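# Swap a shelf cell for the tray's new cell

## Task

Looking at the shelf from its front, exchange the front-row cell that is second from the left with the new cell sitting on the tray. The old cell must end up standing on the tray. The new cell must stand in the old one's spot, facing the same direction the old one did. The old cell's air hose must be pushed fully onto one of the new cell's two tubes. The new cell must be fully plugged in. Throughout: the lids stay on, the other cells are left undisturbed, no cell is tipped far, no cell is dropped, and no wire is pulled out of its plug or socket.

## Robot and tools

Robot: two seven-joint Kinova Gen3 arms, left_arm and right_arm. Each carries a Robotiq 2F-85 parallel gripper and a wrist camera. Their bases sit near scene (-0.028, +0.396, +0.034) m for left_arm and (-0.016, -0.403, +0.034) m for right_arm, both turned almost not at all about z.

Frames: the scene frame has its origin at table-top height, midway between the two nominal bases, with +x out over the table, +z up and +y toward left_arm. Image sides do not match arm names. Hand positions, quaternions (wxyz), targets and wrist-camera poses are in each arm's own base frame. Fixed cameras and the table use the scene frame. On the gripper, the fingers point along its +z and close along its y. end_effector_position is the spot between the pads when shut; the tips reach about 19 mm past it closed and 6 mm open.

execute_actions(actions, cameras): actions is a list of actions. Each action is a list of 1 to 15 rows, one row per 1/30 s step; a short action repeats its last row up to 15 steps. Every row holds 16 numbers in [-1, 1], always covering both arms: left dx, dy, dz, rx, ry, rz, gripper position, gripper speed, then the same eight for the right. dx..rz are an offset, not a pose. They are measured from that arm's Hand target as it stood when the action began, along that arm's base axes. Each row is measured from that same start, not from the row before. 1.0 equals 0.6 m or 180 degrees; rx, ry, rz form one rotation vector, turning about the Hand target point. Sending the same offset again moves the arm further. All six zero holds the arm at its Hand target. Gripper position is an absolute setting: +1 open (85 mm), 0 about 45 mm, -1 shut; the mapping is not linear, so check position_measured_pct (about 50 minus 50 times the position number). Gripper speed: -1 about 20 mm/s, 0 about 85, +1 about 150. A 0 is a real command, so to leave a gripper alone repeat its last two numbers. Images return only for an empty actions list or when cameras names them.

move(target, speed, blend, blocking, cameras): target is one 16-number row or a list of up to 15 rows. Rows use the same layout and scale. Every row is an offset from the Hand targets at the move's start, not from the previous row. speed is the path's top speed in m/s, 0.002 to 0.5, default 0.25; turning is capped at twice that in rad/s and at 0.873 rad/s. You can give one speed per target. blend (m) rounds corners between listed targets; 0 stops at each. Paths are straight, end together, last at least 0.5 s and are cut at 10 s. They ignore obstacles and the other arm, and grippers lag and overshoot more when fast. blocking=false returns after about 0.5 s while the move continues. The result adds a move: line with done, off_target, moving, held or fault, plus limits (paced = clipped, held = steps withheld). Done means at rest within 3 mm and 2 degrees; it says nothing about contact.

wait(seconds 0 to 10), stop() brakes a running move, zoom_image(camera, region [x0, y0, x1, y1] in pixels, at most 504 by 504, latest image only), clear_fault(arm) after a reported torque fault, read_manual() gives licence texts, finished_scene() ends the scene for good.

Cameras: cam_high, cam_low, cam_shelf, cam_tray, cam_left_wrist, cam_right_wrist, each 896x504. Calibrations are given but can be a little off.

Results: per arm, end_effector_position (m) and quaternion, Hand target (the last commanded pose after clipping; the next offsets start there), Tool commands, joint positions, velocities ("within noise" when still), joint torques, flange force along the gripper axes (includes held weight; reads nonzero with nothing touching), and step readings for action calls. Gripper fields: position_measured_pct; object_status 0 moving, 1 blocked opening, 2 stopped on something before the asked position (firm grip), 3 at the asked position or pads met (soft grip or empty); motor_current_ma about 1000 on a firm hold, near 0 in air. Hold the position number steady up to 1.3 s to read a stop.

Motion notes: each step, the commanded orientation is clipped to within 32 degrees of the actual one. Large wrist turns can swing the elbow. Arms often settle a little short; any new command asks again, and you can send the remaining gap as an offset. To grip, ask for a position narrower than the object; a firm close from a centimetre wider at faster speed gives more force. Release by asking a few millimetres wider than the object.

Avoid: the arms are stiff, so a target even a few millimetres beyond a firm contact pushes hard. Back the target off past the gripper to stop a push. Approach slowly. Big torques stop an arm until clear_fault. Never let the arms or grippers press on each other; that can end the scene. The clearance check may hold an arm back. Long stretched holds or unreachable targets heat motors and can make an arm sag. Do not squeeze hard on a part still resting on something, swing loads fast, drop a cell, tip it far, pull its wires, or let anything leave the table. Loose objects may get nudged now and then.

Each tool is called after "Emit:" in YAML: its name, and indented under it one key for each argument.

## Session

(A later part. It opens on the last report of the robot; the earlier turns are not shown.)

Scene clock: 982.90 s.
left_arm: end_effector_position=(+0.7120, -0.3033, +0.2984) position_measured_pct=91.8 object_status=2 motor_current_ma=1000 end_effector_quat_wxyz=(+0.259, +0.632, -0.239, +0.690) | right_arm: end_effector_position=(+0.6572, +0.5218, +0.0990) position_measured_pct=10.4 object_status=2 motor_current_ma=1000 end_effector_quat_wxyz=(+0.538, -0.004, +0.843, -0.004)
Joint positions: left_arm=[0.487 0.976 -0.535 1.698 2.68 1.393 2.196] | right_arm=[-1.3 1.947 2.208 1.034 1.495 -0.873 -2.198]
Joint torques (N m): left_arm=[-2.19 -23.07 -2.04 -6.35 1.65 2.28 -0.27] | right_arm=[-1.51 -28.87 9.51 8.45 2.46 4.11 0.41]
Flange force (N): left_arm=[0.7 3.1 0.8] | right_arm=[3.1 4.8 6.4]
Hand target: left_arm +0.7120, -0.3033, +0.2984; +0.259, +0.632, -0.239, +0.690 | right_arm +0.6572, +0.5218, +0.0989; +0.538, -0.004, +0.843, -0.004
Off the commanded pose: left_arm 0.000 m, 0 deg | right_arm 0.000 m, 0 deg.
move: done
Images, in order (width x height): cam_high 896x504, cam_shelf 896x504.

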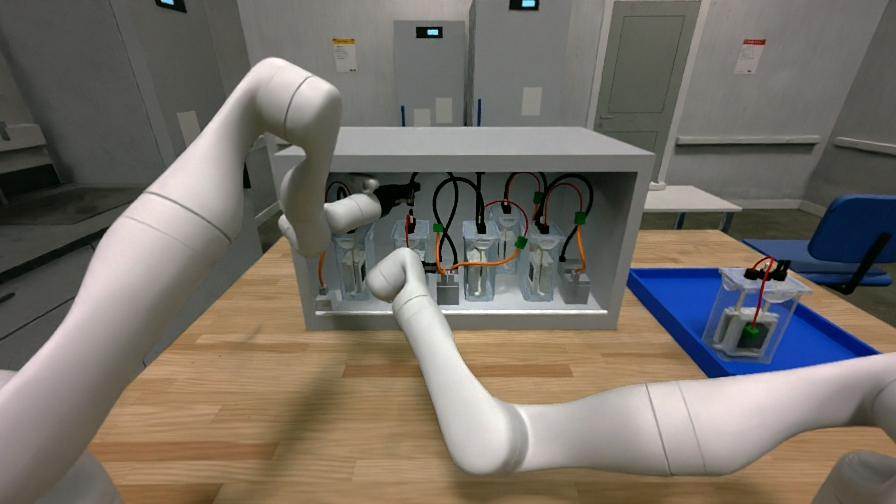

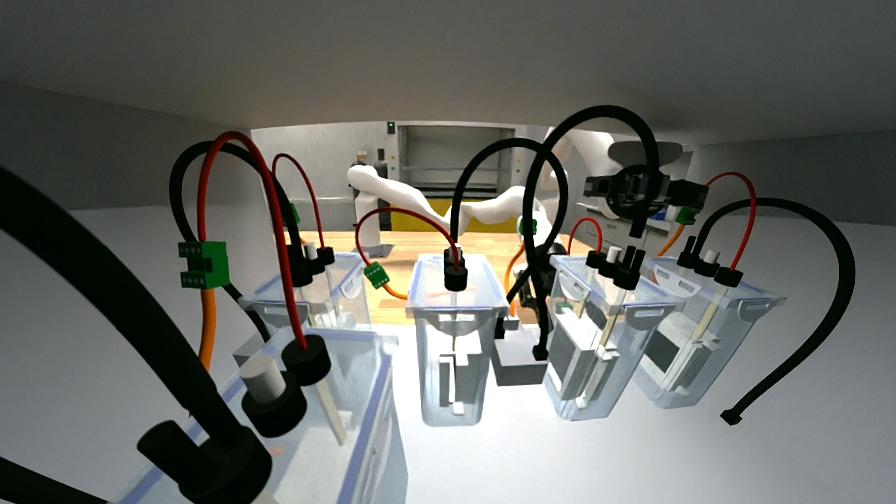

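Emit:
move:
  target:
    - [-0.0025,0.0017,0,0,0,0,-0.95,-1,0,0,-0.0004,0,0,0,0.55,-1]
    - [-0.0025,0.0017,-0.01,0,0,0,-0.95,-1,0,0,-0.0004,0,0,0,0.55,-1]
  speed: 0.02
  cameras: ["cam_high","cam_shelf"]

Emit:
zoom_image:
  camera: "cam_shelf"
  region: [600, 190, 680, 270]

Emit:
zoom_image:
  camera: "cam_high"
  region: [390, 180, 430, 220]

Scene clock: 996.20 s.
left_arm: end_effector_position=(+0.7105, -0.3022, +0.2924) position_measured_pct=91.8 object_status=2 motor_current_ma=1000 end_effector_quat_wxyz=(+0.259, +0.632, -0.239, +0.690) | right_arm: end_effector_position=(+0.6572, +0.5218, +0.0987) position_measured_pct=10.4 object_status=2 motor_current_ma=1000 end_effector_quat_wxyz=(+0.538, -0.004, +0.843, -0.004)
Joint positions: left_arm=[0.485 0.986 -0.533 1.703 2.685 1.406 2.189] | right_arm=[-1.3 1.947 2.208 1.034 1.495 -0.873 -2.198]
Joint torques (N m): left_arm=[-2.17 -22.99 -2.07 -6.15 1.59 2.28 -0.28] | right_arm=[-1.5 -26.68 8.15 7.29 2.02 3.58 0.45]
Flange force (N): left_arm=[0.8 3.0 1.0] | right_arm=[0.3 4.3 4.3]
Hand target: left_arm +0.7105, -0.3022, +0.2924; +0.259, +0.632, -0.239, +0.690 | right_arm +0.6572, +0.5218, +0.0987; +0.538, -0.004, +0.843, -0.004
Off the commanded pose: left_arm 0.000 m, 0 deg | right_arm 0.000 m, 0 deg.
move: done
Images, in order (width x height): cam_high 896x504, cam_shelf 896x504.

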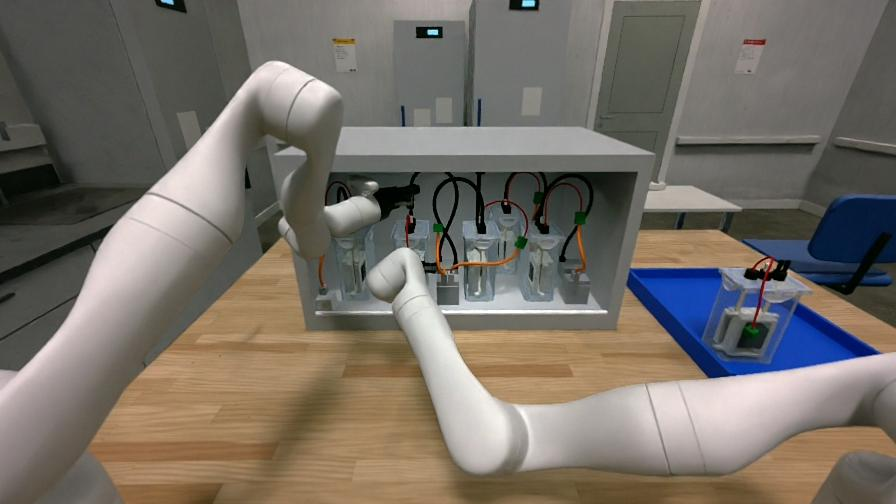

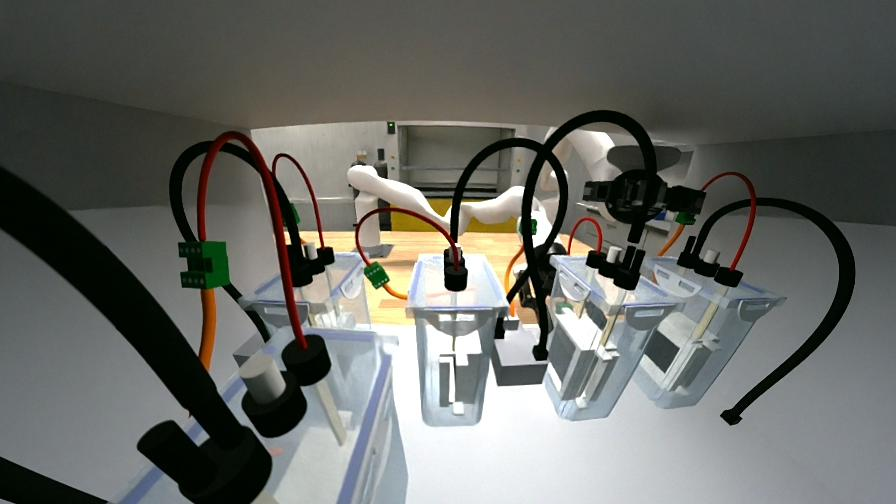

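Scaled by 6.300 from the camera's 896x504 image, which has a finer 1280x720 frame.

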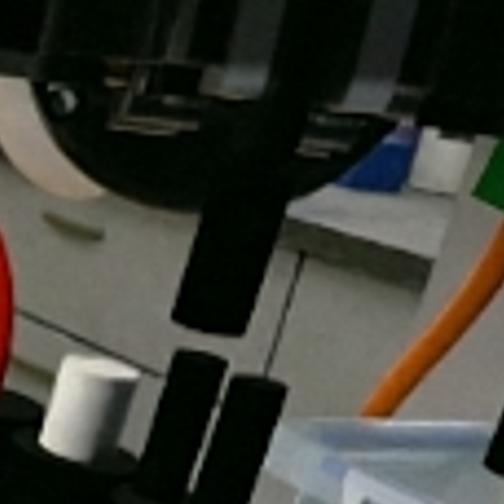

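Scaled by 12.600 from the camera's 896x504 image, which has a finer 1280x720 frame.

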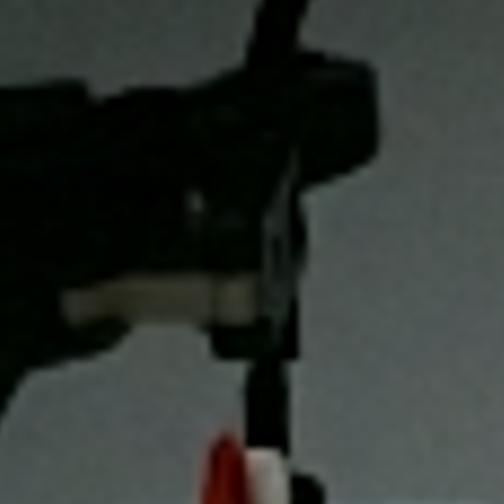

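Emit:
move:
  target: [0,0,-0.01,0,0,0,-0.95,-1,0,0,0,0,0,0,0.55,-1]
  speed: 0.02
  cameras: ["cam_high","cam_shelf"]

Emit:
zoom_image:
  camera: "cam_shelf"
  region: [600, 190, 680, 270]

Emit:
zoom_image:
  camera: "cam_high"
  region: [390, 180, 430, 220]

Scene clock: 999.23 s.
left_arm: end_effector_position=(+0.7105, -0.3022, +0.2864) position_measured_pct=91.8 object_status=2 motor_current_ma=1000 end_effector_quat_wxyz=(+0.259, +0.632, -0.239, +0.690) | right_arm: end_effector_position=(+0.6572, +0.5218, +0.0987) position_measured_pct=10.4 object_status=2 motor_current_ma=1000 end_effector_quat_wxyz=(+0.538, -0.004, +0.843, -0.004)
Joint positions: left_arm=[0.483 0.998 -0.53 1.702 2.691 1.415 2.183] | right_arm=[-1.3 1.947 2.208 1.034 1.495 -0.873 -2.198]
Joint torques (N m): left_arm=[-2.24 -22.8 -2 -5.91 1.51 2.22 -0.28] | right_arm=[-1.48 -26.71 8.16 7.3 2.05 3.59 0.45]
Flange force (N): left_arm=[1.1 3.1 1.2] | right_arm=[0.4 4.2 4.3]
Hand target: left_arm +0.7105, -0.3022, +0.2863; +0.259, +0.632, -0.239, +0.690 | right_arm +0.6572, +0.5218, +0.0987; +0.538, -0.004, +0.843, -0.004
Off the commanded pose: left_arm 0.000 m, 0 deg | right_arm 0.000 m, 0 deg.
move: done
Images, in order (width x height): cam_high 896x504, cam_shelf 896x504.

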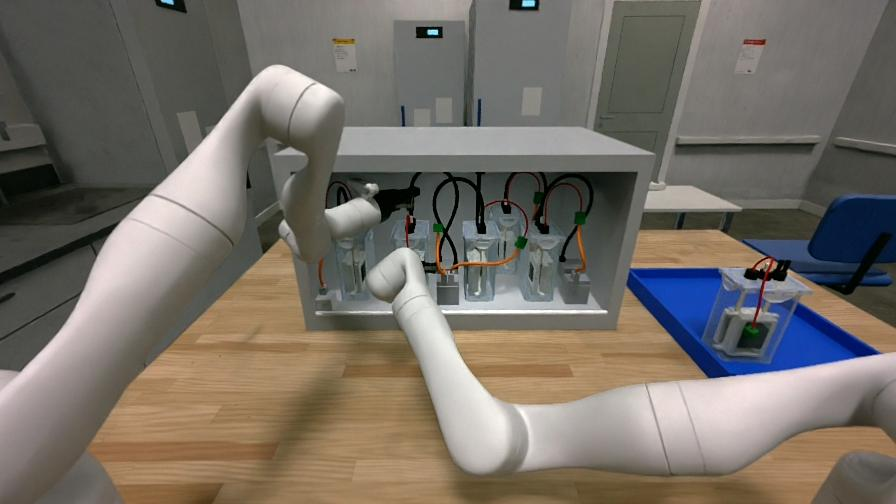

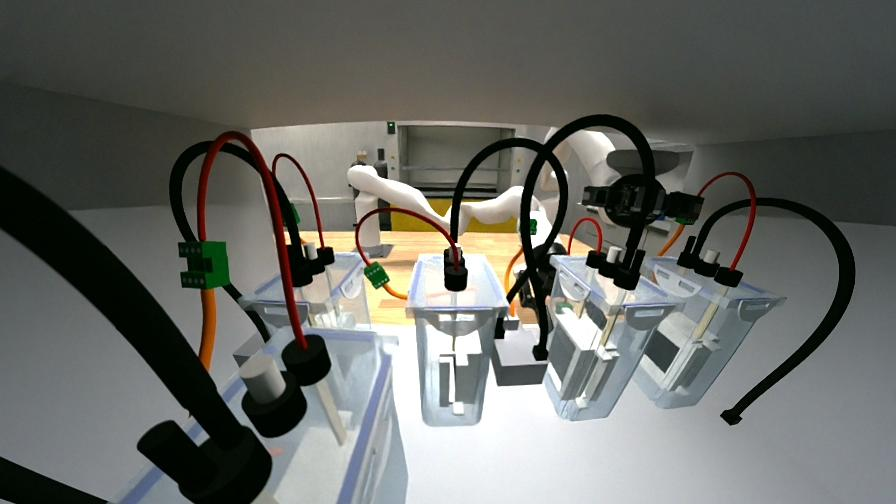

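Scaled by 6.300 from the camera's 896x504 image, which has a finer 1280x720 frame.

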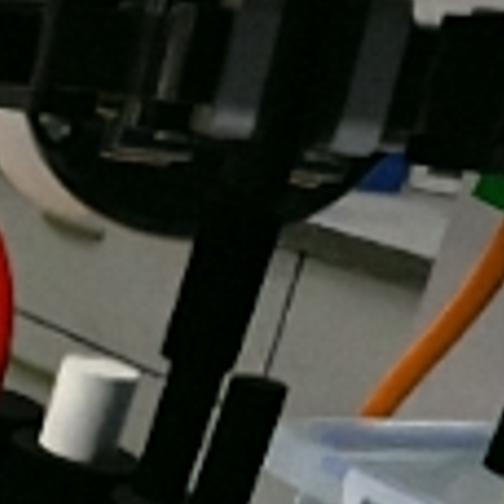

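Scaled by 12.600 from the camera's 896x504 image, which has a finer 1280x720 frame.

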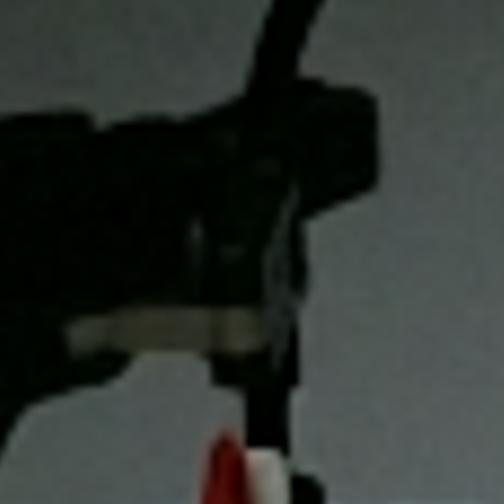

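Emit:
move:
  target: [0,0,-0.01,0,0,0,-0.95,-1,0,0,0,0,0,0,0.55,-1]
  speed: 0.02
  cameras: ["cam_shelf","cam_high"]

Scene clock: 1010.90 s.
left_arm: end_effector_position=(+0.7105, -0.3022, +0.2803) position_measured_pct=91.8 object_status=2 motor_current_ma=1000 end_effector_quat_wxyz=(+0.259, +0.632, -0.239, +0.690) | right_arm: end_effector_position=(+0.6572, +0.5218, +0.0987) position_measured_pct=10.4 object_status=2 motor_current_ma=1000 end_effector_quat_wxyz=(+0.538, -0.004, +0.843, -0.004)
Joint positions: left_arm=[0.481 1.011 -0.527 1.701 2.697 1.423 2.177] | right_arm=[-1.3 1.947 2.208 1.034 1.495 -0.873 -2.198]
Joint torques (N m): left_arm=[-1.41 -22.46 -1.49 -6.14 1.28 2.22 -0.26] | right_arm=[-1.65 -26.73 8.52 7.16 2.3 3.67 0.75]
Flange force (N): left_arm=[2.0 2.5 -0.5] | right_arm=[0.8 4.0 4.4]
Hand target: left_arm +0.7105, -0.3022, +0.2804; +0.259, +0.632, -0.239, +0.690 | right_arm +0.6572, +0.5218, +0.0987; +0.538, -0.004, +0.843, -0.004
Off the commanded pose: left_arm 0.000 m, 0 deg | right_arm 0.000 m, 0 deg.
move: done
Images, in order (width x height): cam_high 896x504, cam_shelf 896x504.

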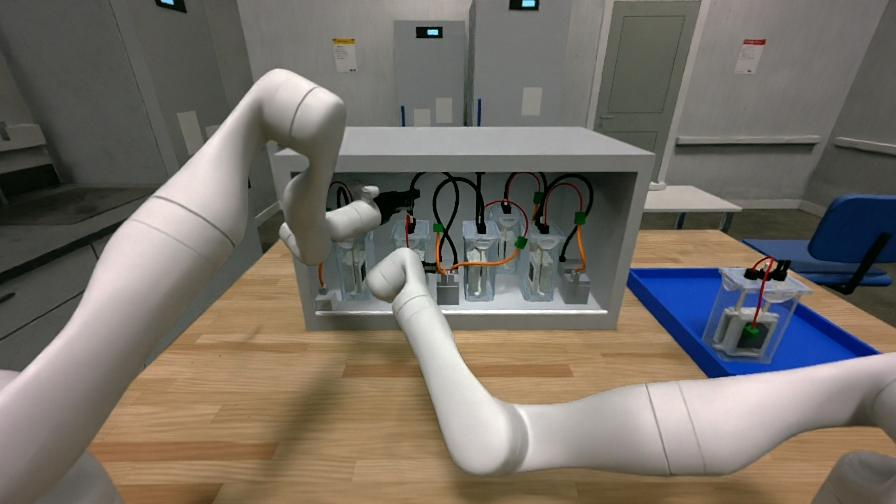

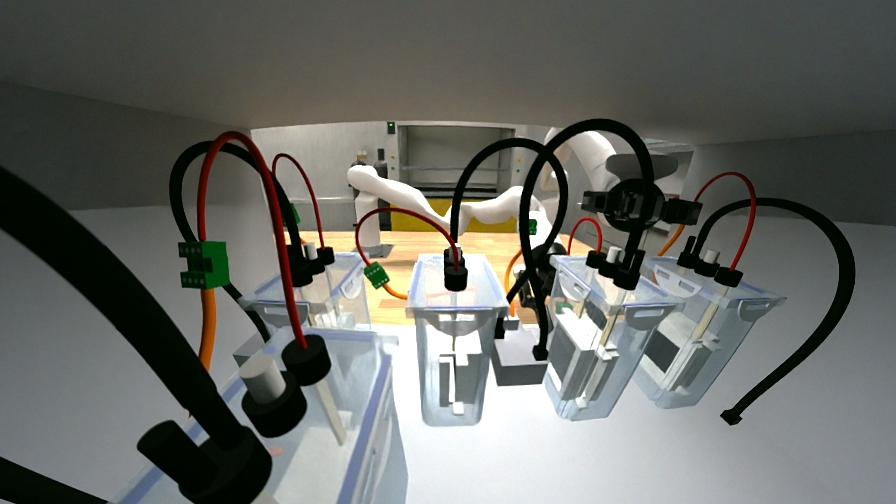

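Emit:
zoom_image:
  camera: "cam_shelf"
  region: [570, 190, 690, 310]

Emit:
zoom_image:
  camera: "cam_high"
  region: [380, 180, 440, 240]

Scaled by 4.200 from the camera's 896x504 image, which has a finer 1280x720 frame.

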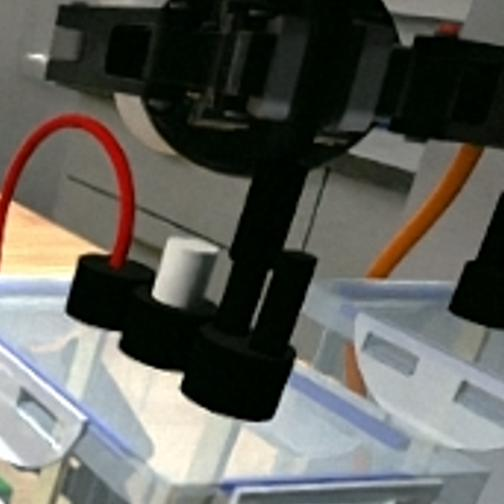

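Scaled by 8.400 from the camera's 896x504 image, which has a finer 1280x720 frame.

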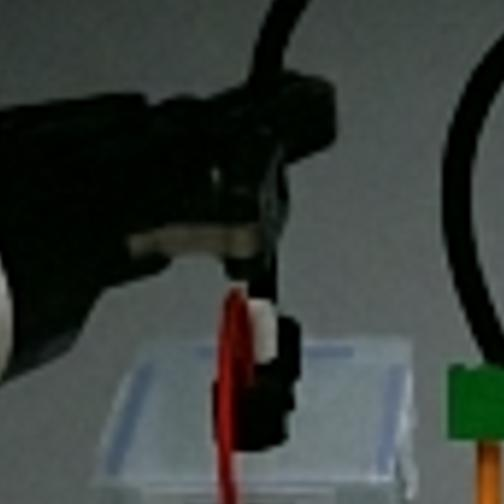

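Emit:
move:
  target: [0,0,-0.01,0,0,0,-0.95,-1,0,0,0,0,0,0,0.55,-1]
  speed: 0.02
  cameras: ["cam_shelf","cam_high"]

Emit:
zoom_image:
  camera: "cam_shelf"
  region: [570, 190, 690, 310]

Scene clock: 1016.60 s.
left_arm: end_effector_position=(+0.7105, -0.3022, +0.2744) position_measured_pct=91.8 object_status=2 motor_current_ma=1000 end_effector_quat_wxyz=(+0.259, +0.632, -0.239, +0.690) | right_arm: end_effector_position=(+0.6572, +0.5218, +0.0987) position_measured_pct=10.4 object_status=2 motor_current_ma=1000 end_effector_quat_wxyz=(+0.538, -0.004, +0.843, -0.004)
Joint positions: left_arm=[0.48 1.023 -0.524 1.7 2.703 1.432 2.172] | right_arm=[-1.3 1.947 2.208 1.034 1.495 -0.873 -2.198]
Joint torques (N m): left_arm=[-1.32 -20.98 -1.3 -5.46 0.93 1.58 -0.29] | right_arm=[-1.82 -26.87 8.73 7.04 2.38 3.76 0.89]
Flange force (N): left_arm=[3.9 2.5 -1.2] | right_arm=[1.2 3.6 4.4]
Hand target: left_arm +0.7105, -0.3022, +0.2744; +0.259, +0.632, -0.239, +0.690 | right_arm +0.6572, +0.5218, +0.0987; +0.538, -0.004, +0.843, -0.004
Off the commanded pose: left_arm 0.000 m, 0 deg | right_arm 0.000 m, 0 deg.
move: done
Images, in order (width x height): cam_high 896x504, cam_shelf 896x504.

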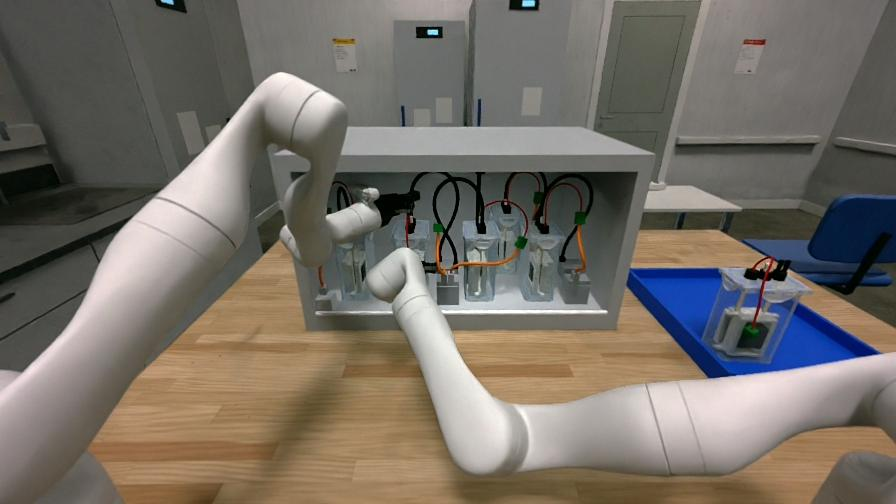

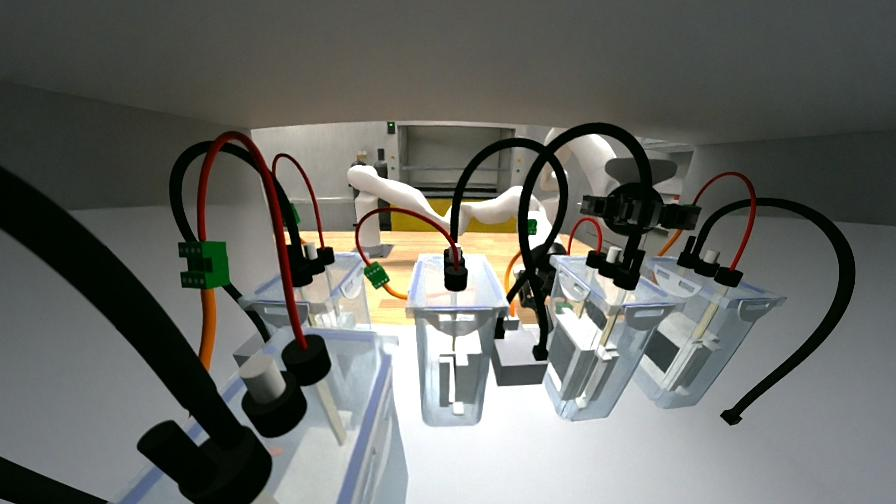

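Scaled by 4.200 from the camera's 896x504 image, which has a finer 1280x720 frame.

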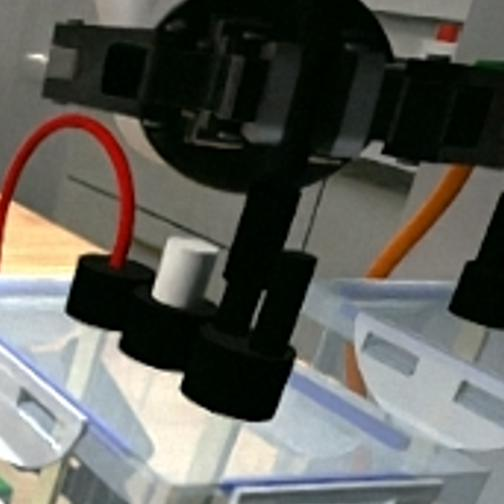

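Emit:
move:
  target: [0,0,-0.01,0,0,0,-0.95,-1,0,0,0,0,0,0,0.55,-1]
  speed: 0.02
  cameras: ["cam_shelf","cam_high"]

Emit:
zoom_image:
  camera: "cam_shelf"
  region: [570, 190, 690, 310]

Scene clock: 1018.80 s.
left_arm: end_effector_position=(+0.7105, -0.3022, +0.2684) position_measured_pct=91.8 object_status=2 motor_current_ma=1000 end_effector_quat_wxyz=(+0.259, +0.632, -0.239, +0.690) | right_arm: end_effector_position=(+0.6572, +0.5218, +0.0987) position_measured_pct=10.4 object_status=2 motor_current_ma=1000 end_effector_quat_wxyz=(+0.538, -0.004, +0.843, -0.004)
Joint positions: left_arm=[0.478 1.036 -0.521 1.698 2.709 1.44 2.166] | right_arm=[-1.3 1.947 2.208 1.034 1.495 -0.873 -2.198]
Joint torques (N m): left_arm=[-0.82 -17.82 -0.83 -4.49 0.3 0.48 -0.32] | right_arm=[-2.32 -26.84 9.11 6.82 2.75 3.81 1.28]
Flange force (N): left_arm=[8.6 2.6 -3.4] | right_arm=[1.4 3.4 5.2]
Hand target: left_arm +0.7105, -0.3022, +0.2684; +0.259, +0.632, -0.239, +0.690 | right_arm +0.6572, +0.5218, +0.0987; +0.538, -0.004, +0.843, -0.004
Off the commanded pose: left_arm 0.000 m, 0 deg | right_arm 0.000 m, 0 deg.
move: done
Images, in order (width x height): cam_high 896x504, cam_shelf 896x504.

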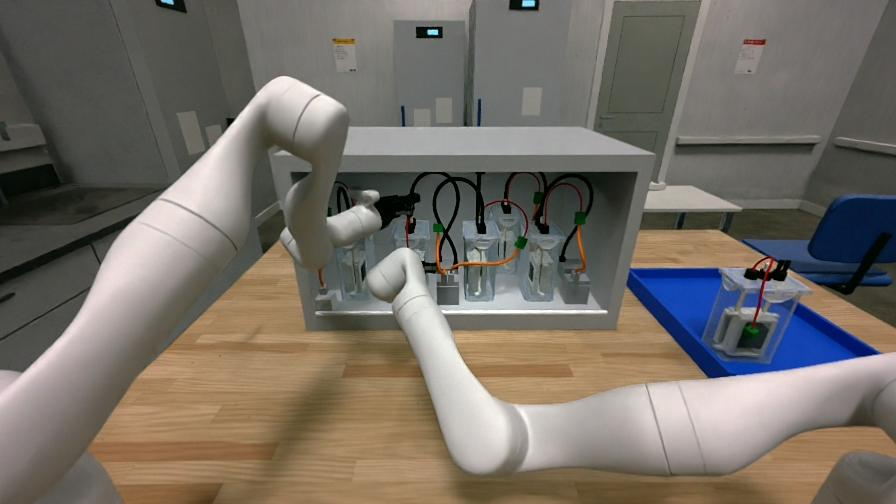

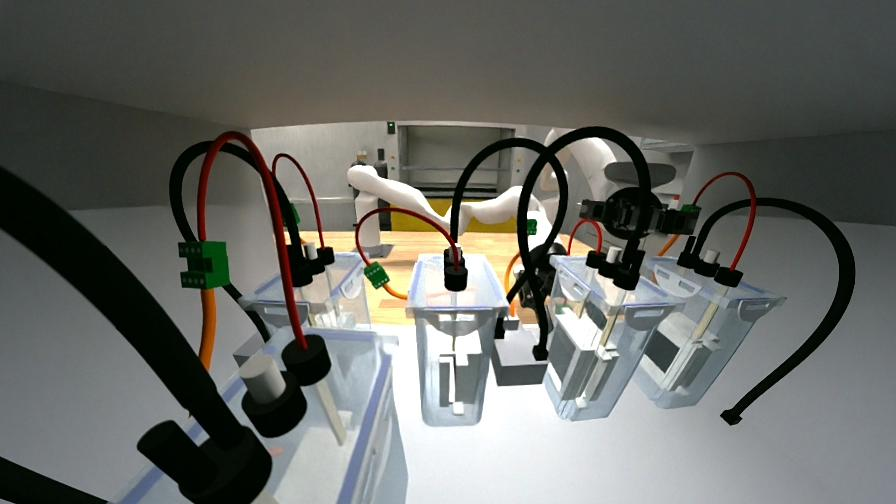

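Scaled by 4.200 from the camera's 896x504 image, which has a finer 1280x720 frame.

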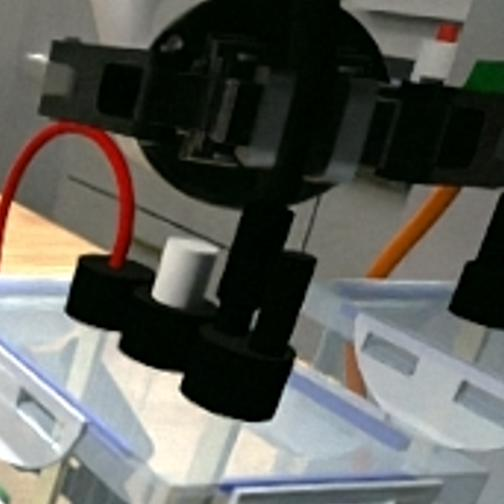

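Emit:
move:
  target: [0,0,-0.0067,0,0,0,-0.95,-1,0,0,0,0,0,0,0.55,-1]
  speed: 0.02
  cameras: ["cam_shelf"]

Emit:
zoom_image:
  camera: "cam_shelf"
  region: [570, 190, 690, 310]

Scene clock: 1020.97 s.
left_arm: end_effector_position=(+0.7105, -0.3022, +0.2643) position_measured_pct=91.8 object_status=2 motor_current_ma=1000 end_effector_quat_wxyz=(+0.259, +0.632, -0.239, +0.690) | right_arm: end_effector_position=(+0.6572, +0.5218, +0.0987) position_measured_pct=10.4 object_status=2 motor_current_ma=1000 end_effector_quat_wxyz=(+0.538, -0.004, +0.843, -0.004)
Joint positions: left_arm=[0.477 1.044 -0.519 1.696 2.713 1.445 2.162] | right_arm=[-1.3 1.947 2.208 1.034 1.495 -0.873 -2.198]
Joint torques (N m): left_arm=[-0.48 -15.69 -0.51 -4.06 -0.12 -0.26 -0.31] | right_arm=[-3.38 -25.93 9.1 6.41 3.05 3.23 1.65]
Flange force (N): left_arm=[11.9 3.0 -5.6] | right_arm=[-0.2 3.8 7.5]
Hand target: left_arm +0.7105, -0.3022, +0.2643; +0.259, +0.632, -0.239, +0.690 | right_arm +0.6572, +0.5218, +0.0987; +0.538, -0.004, +0.843, -0.004
Off the commanded pose: left_arm 0.000 m, 0 deg | right_arm 0.000 m, 0 deg.
move: done
Images, in order (width x height): cam_shelf 896x504.

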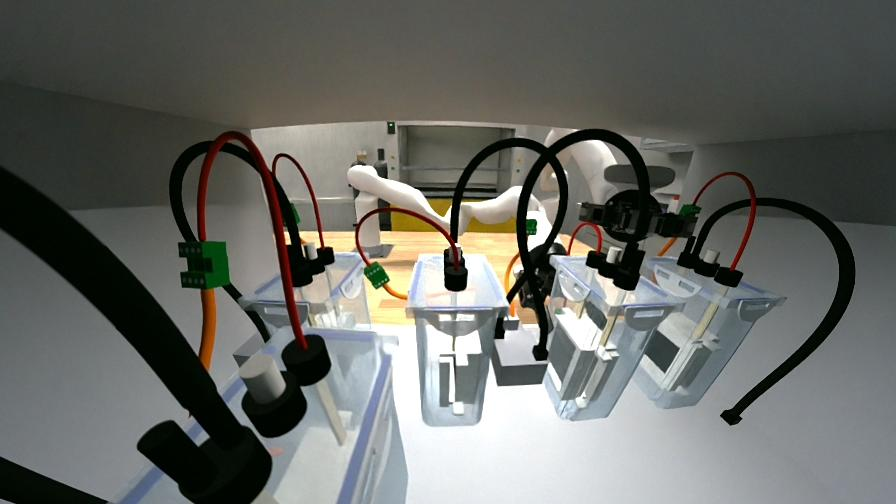

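Scaled by 4.200 from the camera's 896x504 image, which has a finer 1280x720 frame.

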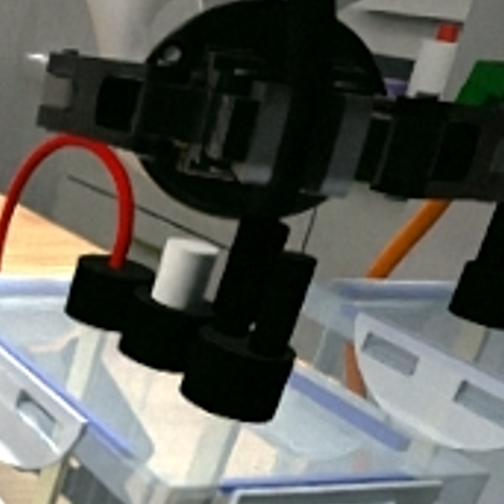

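Emit:
move:
  target: [0,0,-0.004,0,0,0,-0.95,-1,0,0,0,0,0,0,0.55,-1]
  speed: 0.015
  cameras: ["cam_shelf"]

Emit:
zoom_image:
  camera: "cam_shelf"
  region: [570, 190, 690, 310]

Scene clock: 1022.97 s.
left_arm: end_effector_position=(+0.7105, -0.3022, +0.2620) position_measured_pct=91.8 object_status=2 motor_current_ma=1000 end_effector_quat_wxyz=(+0.259, +0.632, -0.239, +0.690) | right_arm: end_effector_position=(+0.6572, +0.5218, +0.0987) position_measured_pct=10.4 object_status=2 motor_current_ma=1000 end_effector_quat_wxyz=(+0.538, -0.004, +0.843, -0.004)
Joint positions: left_arm=[0.476 1.049 -0.518 1.696 2.715 1.449 2.16] | right_arm=[-1.3 1.947 2.208 1.034 1.495 -0.873 -2.198]
Joint torques (N m): left_arm=[-0.25 -14.79 -0.29 -4.05 -0.32 -0.72 -0.29] | right_arm=[-4.63 -25.53 9.26 6.09 3.26 2.87 1.91]
Flange force (N): left_arm=[13.3 3.4 -7.5] | right_arm=[-1.2 4.1 10.1]
Hand target: left_arm +0.7105, -0.3022, +0.2620; +0.259, +0.632, -0.239, +0.690 | right_arm +0.6572, +0.5218, +0.0987; +0.538, -0.004, +0.843, -0.004
Off the commanded pose: left_arm 0.000 m, 0 deg | right_arm 0.000 m, 0 deg.
move: done
Images, in order (width x height): cam_shelf 896x504.

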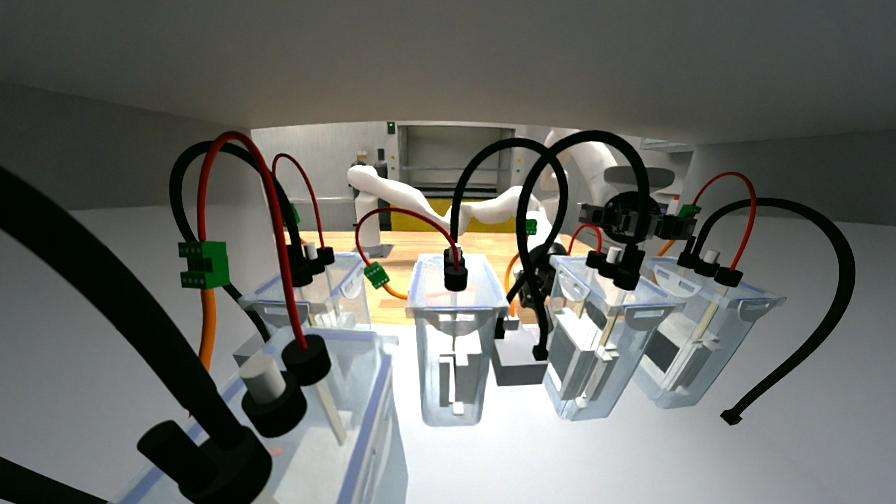

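Scaled by 4.200 from the camera's 896x504 image, which has a finer 1280x720 frame.

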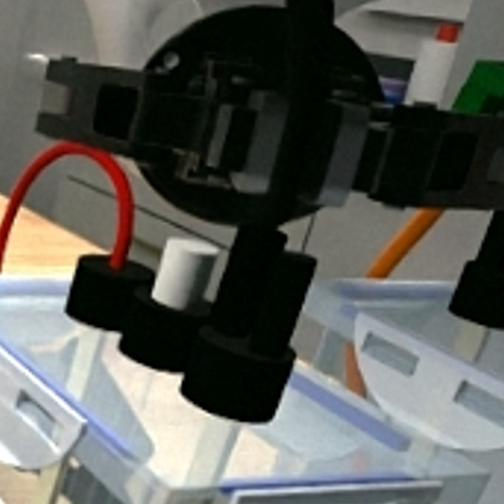

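Emit:
move:
  target: [0,0,-0.0025,0,0,0,-0.95,-1,0,0,0,0,0,0,0.55,-1]
  speed: 0.01
  cameras: ["cam_shelf"]

Emit:
zoom_image:
  camera: "cam_shelf"
  region: [600, 230, 660, 300]

Scene clock: 1025.03 s.
left_arm: end_effector_position=(+0.7105, -0.3022, +0.2605) position_measured_pct=91.8 object_status=2 motor_current_ma=1000 end_effector_quat_wxyz=(+0.259, +0.632, -0.239, +0.690) | right_arm: end_effector_position=(+0.6572, +0.5218, +0.0987) position_measured_pct=10.4 object_status=2 motor_current_ma=1000 end_effector_quat_wxyz=(+0.538, -0.004, +0.843, -0.004)
Joint positions: left_arm=[0.476 1.052 -0.517 1.695 2.717 1.451 2.159] | right_arm=[-1.3 1.947 2.208 1.034 1.495 -0.873 -2.198]
Joint torques (N m): left_arm=[0.04 -13.7 -0.1 -3.71 -0.55 -1.2 -0.27] | right_arm=[-5.25 -25.24 9.34 5.98 3.4 2.66 2.09]
Flange force (N): left_arm=[14.7 3.2 -8.5] | right_arm=[-1.9 4.6 11.7]
Hand target: left_arm +0.7105, -0.3022, +0.2604; +0.259, +0.632, -0.239, +0.690 | right_arm +0.6572, +0.5218, +0.0987; +0.538, -0.004, +0.843, -0.004
Off the commanded pose: left_arm 0.000 m, 0 deg | right_arm 0.000 m, 0 deg.
move: done
Images, in order (width x height): cam_shelf 896x504.

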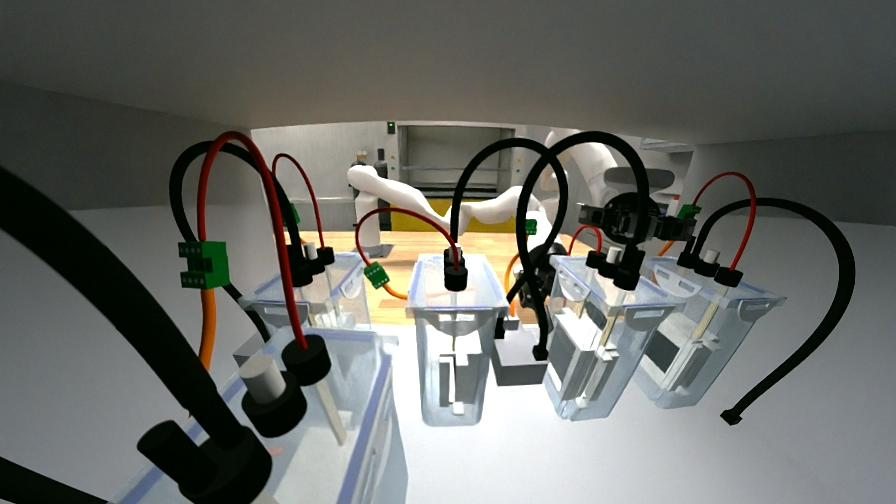

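Scaled by 7.200 from the camera's 896x504 image, which has a finer 1280x720 frame.

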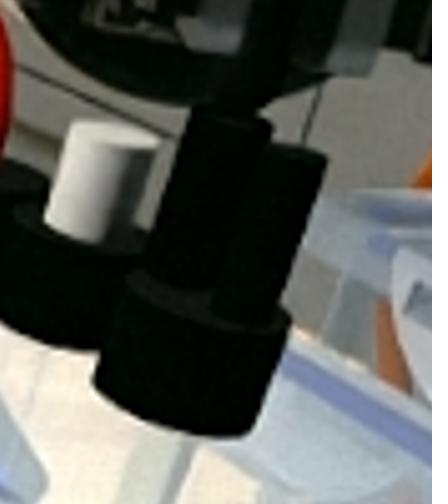

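Emit:
move:
  target: [0,0,-0.0033,0,0,0,-0.95,-1,0,0,0,0,0,0,0.55,-1]
  speed: 0.01
  cameras: ["cam_shelf"]

Emit:
zoom_image:
  camera: "cam_shelf"
  region: [600, 230, 660, 300]

Scene clock: 1027.30 s.
left_arm: end_effector_position=(+0.7105, -0.3022, +0.2585) position_measured_pct=91.8 object_status=2 motor_current_ma=1000 end_effector_quat_wxyz=(+0.259, +0.632, -0.239, +0.690) | right_arm: end_effector_position=(+0.6572, +0.5218, +0.0987) position_measured_pct=10.4 object_status=2 motor_current_ma=1000 end_effector_quat_wxyz=(+0.538, -0.004, +0.843, -0.004)
Joint positions: left_arm=[0.475 1.056 -0.516 1.694 2.719 1.453 2.157] | right_arm=[-1.3 1.947 2.208 1.034 1.495 -0.873 -2.198]
Joint torques (N m): left_arm=[0.29 -12.47 0.11 -3.39 -0.76 -1.6 -0.24] | right_arm=[-5.93 -25.05 9.46 5.79 3.49 2.47 2.26]
Flange force (N): left_arm=[16.6 3.2 -9.4] | right_arm=[-2.5 4.8 13.0]
Hand target: left_arm +0.7105, -0.3022, +0.2585; +0.259, +0.632, -0.239, +0.690 | right_arm +0.6572, +0.5218, +0.0987; +0.538, -0.004, +0.843, -0.004
Off the commanded pose: left_arm 0.000 m, 0 deg | right_arm 0.000 m, 0 deg.
move: done
Images, in order (width x height): cam_shelf 896x504.

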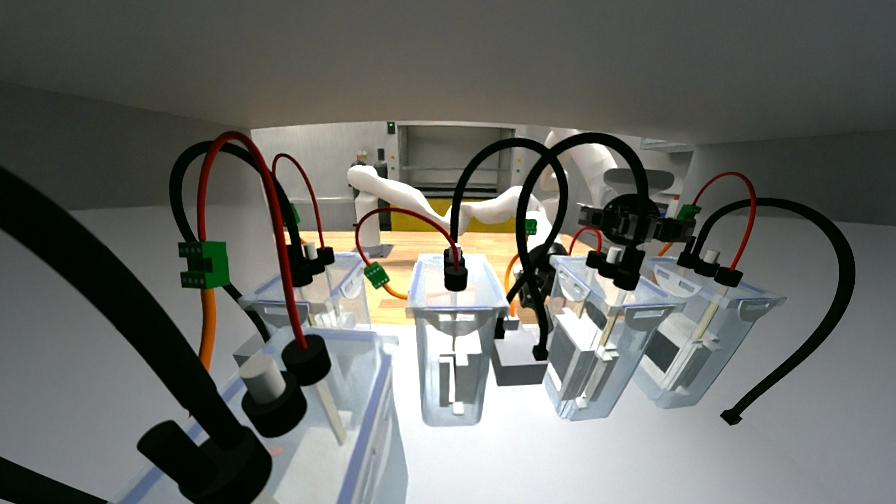

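Scaled by 7.200 from the camera's 896x504 image, which has a finer 1280x720 frame.

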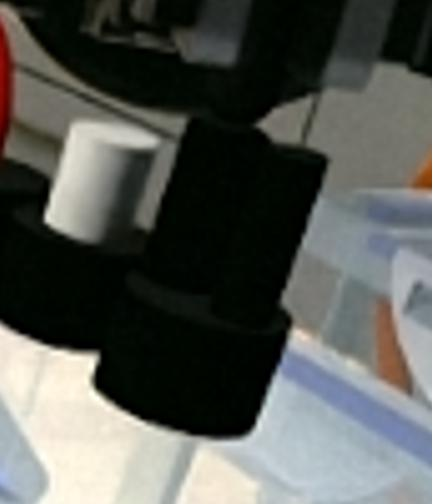

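Emit:
zoom_image:
  camera: "cam_shelf"
  region: [660, 220, 760, 300]

Emit:
zoom_image:
  camera: "cam_shelf"
  region: [420, 230, 500, 300]

Emit:
zoom_image:
  camera: "cam_shelf"
  region: [590, 220, 680, 300]

Scaled by 5.040 from the camera's 896x504 image, which has a finer 1280x720 frame.

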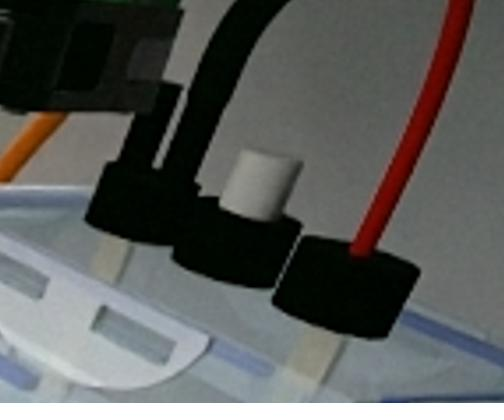

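Scaled by 6.300 from the camera's 896x504 image, which has a finer 1280x720 frame.

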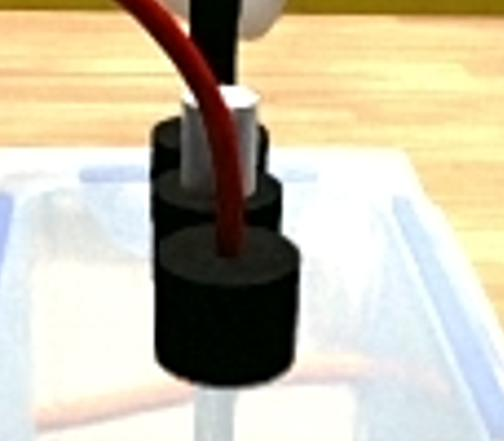

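Scaled by 5.600 from the camera's 896x504 image, which has a finer 1280x720 frame.

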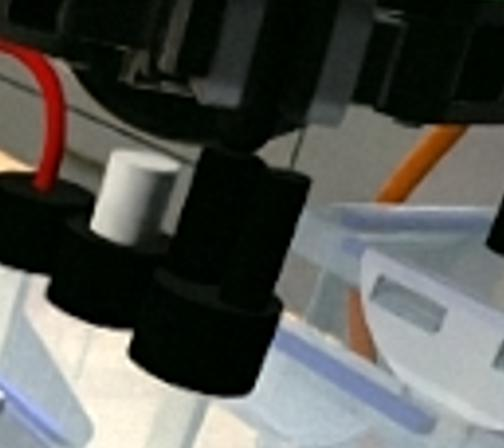

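Emit:
zoom_image:
  camera: "cam_shelf"
  region: [615, 240, 645, 275]

Emit:
move:
  target: [0,0,-0.0042,0,0,0,-0.95,-1,0,0,0,0,0,0,0.55,-1]
  speed: 0.01
  cameras: ["cam_shelf"]

Emit:
zoom_image:
  camera: "cam_shelf"
  region: [615, 240, 645, 275]

Scaled by 14.400 from the camera's 896x504 image, which has a finer 1280x720 frame.

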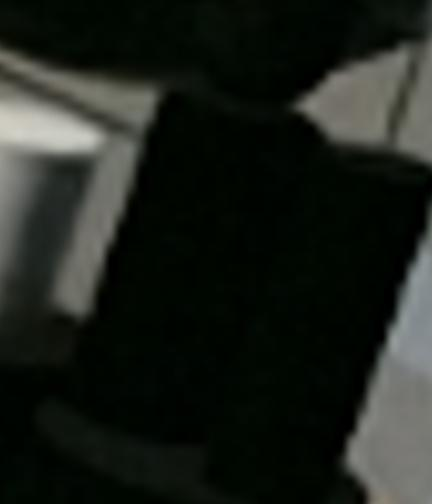

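Scene clock: 1036.97 s.
left_arm: end_effector_position=(+0.7105, -0.3023, +0.2560) position_measured_pct=91.8 object_status=2 motor_current_ma=1000 end_effector_quat_wxyz=(+0.259, +0.632, -0.239, +0.691) | right_arm: end_effector_position=(+0.6572, +0.5218, +0.0987) position_measured_pct=10.4 object_status=2 motor_current_ma=1000 end_effector_quat_wxyz=(+0.538, -0.004, +0.843, -0.004)
Joint positions: left_arm=[0.474 1.062 -0.515 1.693 2.721 1.457 2.155] | right_arm=[-1.3 1.947 2.208 1.034 1.495 -0.873 -2.198]
Joint torques (N m): left_arm=[-0.1 -4.78 0.64 -0.01 -2.19 -4.37 -0.33] | right_arm=[-6.24 -24.99 9.65 5.43 3.57 2.58 2.44]
Flange force (N): left_arm=[27.1 4.0 -10.0] | right_arm=[-2.3 3.8 12.6]
Hand target: left_arm +0.7105, -0.3022, +0.2559; +0.259, +0.632, -0.239, +0.690 | right_arm +0.6572, +0.5218, +0.0987; +0.538, -0.004, +0.843, -0.004
Off the commanded pose: left_arm 0.000 m, 0 deg | right_arm 0.000 m, 0 deg.
move: done
Images, in order (width x height): cam_shelf 896x504.

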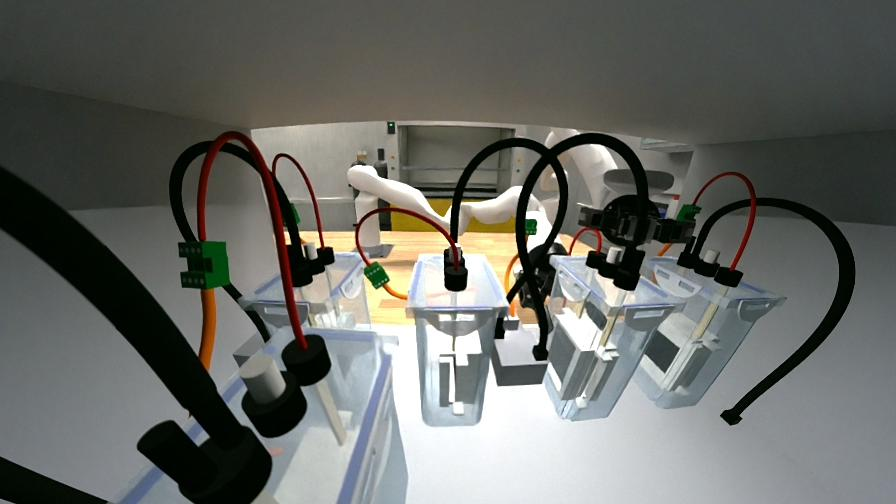

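Scaled by 14.400 from the camera's 896x504 image, which has a finer 1280x720 frame.

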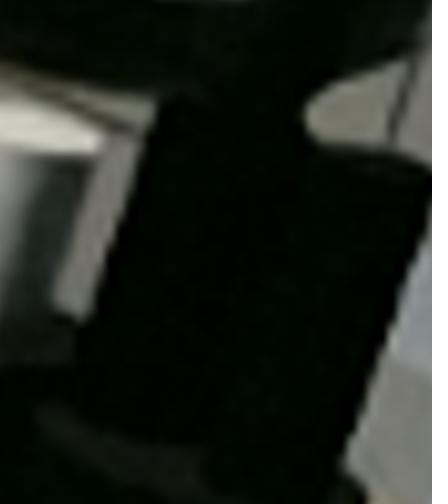

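Emit:
move:
  target: [0,0,-0.0025,0,0,0,-0.95,-1,0,0,0,0,0,0,0.55,-1]
  speed: 0.01
  cameras: ["cam_shelf"]

Emit:
zoom_image:
  camera: "cam_shelf"
  region: [615, 240, 645, 275]

Scene clock: 1038.80 s.
left_arm: end_effector_position=(+0.7105, -0.3022, +0.2545) position_measured_pct=91.8 object_status=2 motor_current_ma=1000 end_effector_quat_wxyz=(+0.259, +0.632, -0.239, +0.691) | right_arm: end_effector_position=(+0.6572, +0.5218, +0.0987) position_measured_pct=10.4 object_status=2 motor_current_ma=1000 end_effector_quat_wxyz=(+0.538, -0.004, +0.843, -0.004)
Joint positions: left_arm=[0.474 1.065 -0.514 1.693 2.723 1.459 2.154] | right_arm=[-1.3 1.947 2.208 1.034 1.495 -0.873 -2.198]
Joint torques (N m): left_arm=[-0.14 0.82 1 2.25 -3.22 -6.34 -0.36] | right_arm=[-6.56 -24.89 9.78 5.19 3.71 2.62 2.59]
Flange force (N): left_arm=[34.8 4.6 -10.9] | right_arm=[-2.3 3.3 12.7]
Hand target: left_arm +0.7105, -0.3022, +0.2544; +0.259, +0.632, -0.239, +0.690 | right_arm +0.6572, +0.5218, +0.0987; +0.538, -0.004, +0.843, -0.004
Off the commanded pose: left_arm 0.000 m, 0 deg | right_arm 0.000 m, 0 deg.
move: done
Images, in order (width x height): cam_shelf 896x504.

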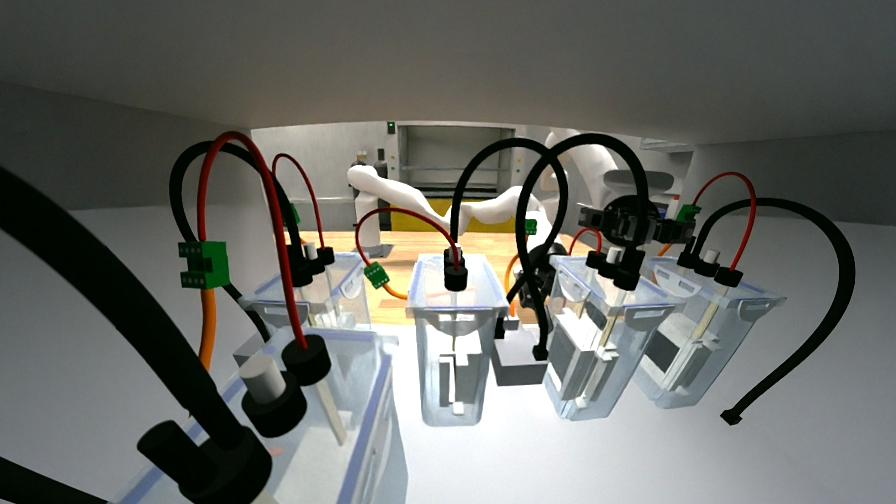

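Scaled by 14.400 from the camera's 896x504 image, which has a finer 1280x720 frame.

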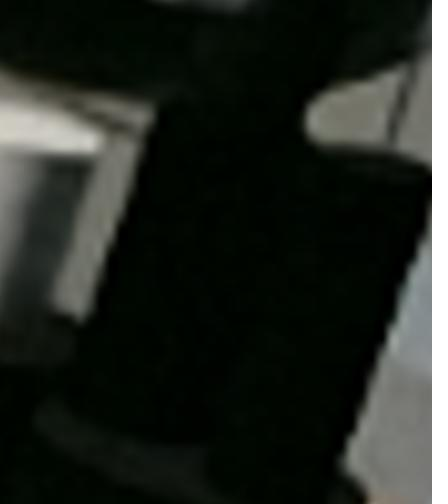

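Emit:
move:
  target: [0,0,0.0092,0,0,0,-0.95,-1,0,0,0,0,0,0,0.55,-1]
  speed: 0.02

Scene clock: 1040.80 s.
left_arm: end_effector_position=(+0.7105, -0.3022, +0.2598) position_measured_pct=91.8 object_status=2 motor_current_ma=1000 end_effector_quat_wxyz=(+0.259, +0.632, -0.239, +0.690) | right_arm: end_effector_position=(+0.6572, +0.5218, +0.0987) position_measured_pct=10.4 object_status=2 motor_current_ma=1000 end_effector_quat_wxyz=(+0.538, -0.004, +0.843, -0.004)
Joint positions: left_arm=[0.475 1.053 -0.516 1.695 2.717 1.451 2.158] | right_arm=[-1.3 1.947 2.208 1.034 1.495 -0.873 -2.198]
Joint torques (N m): left_arm=[-0.01 -20.61 -0.6 -6.86 0.79 1.15 -0.28] | right_arm=[-5.93 -25.73 9.33 5.93 2.89 2.83 1.74]
Flange force (N): left_arm=[5.6 3.3 -8.6] | right_arm=[-2.2 4.4 12.3]
Hand target: left_arm +0.7105, -0.3022, +0.2600; +0.259, +0.632, -0.239, +0.690 | right_arm +0.6572, +0.5218, +0.0987; +0.538, -0.004, +0.843, -0.004
Off the commanded pose: left_arm 0.000 m, 0 deg | right_arm 0.000 m, 0 deg.
move: done


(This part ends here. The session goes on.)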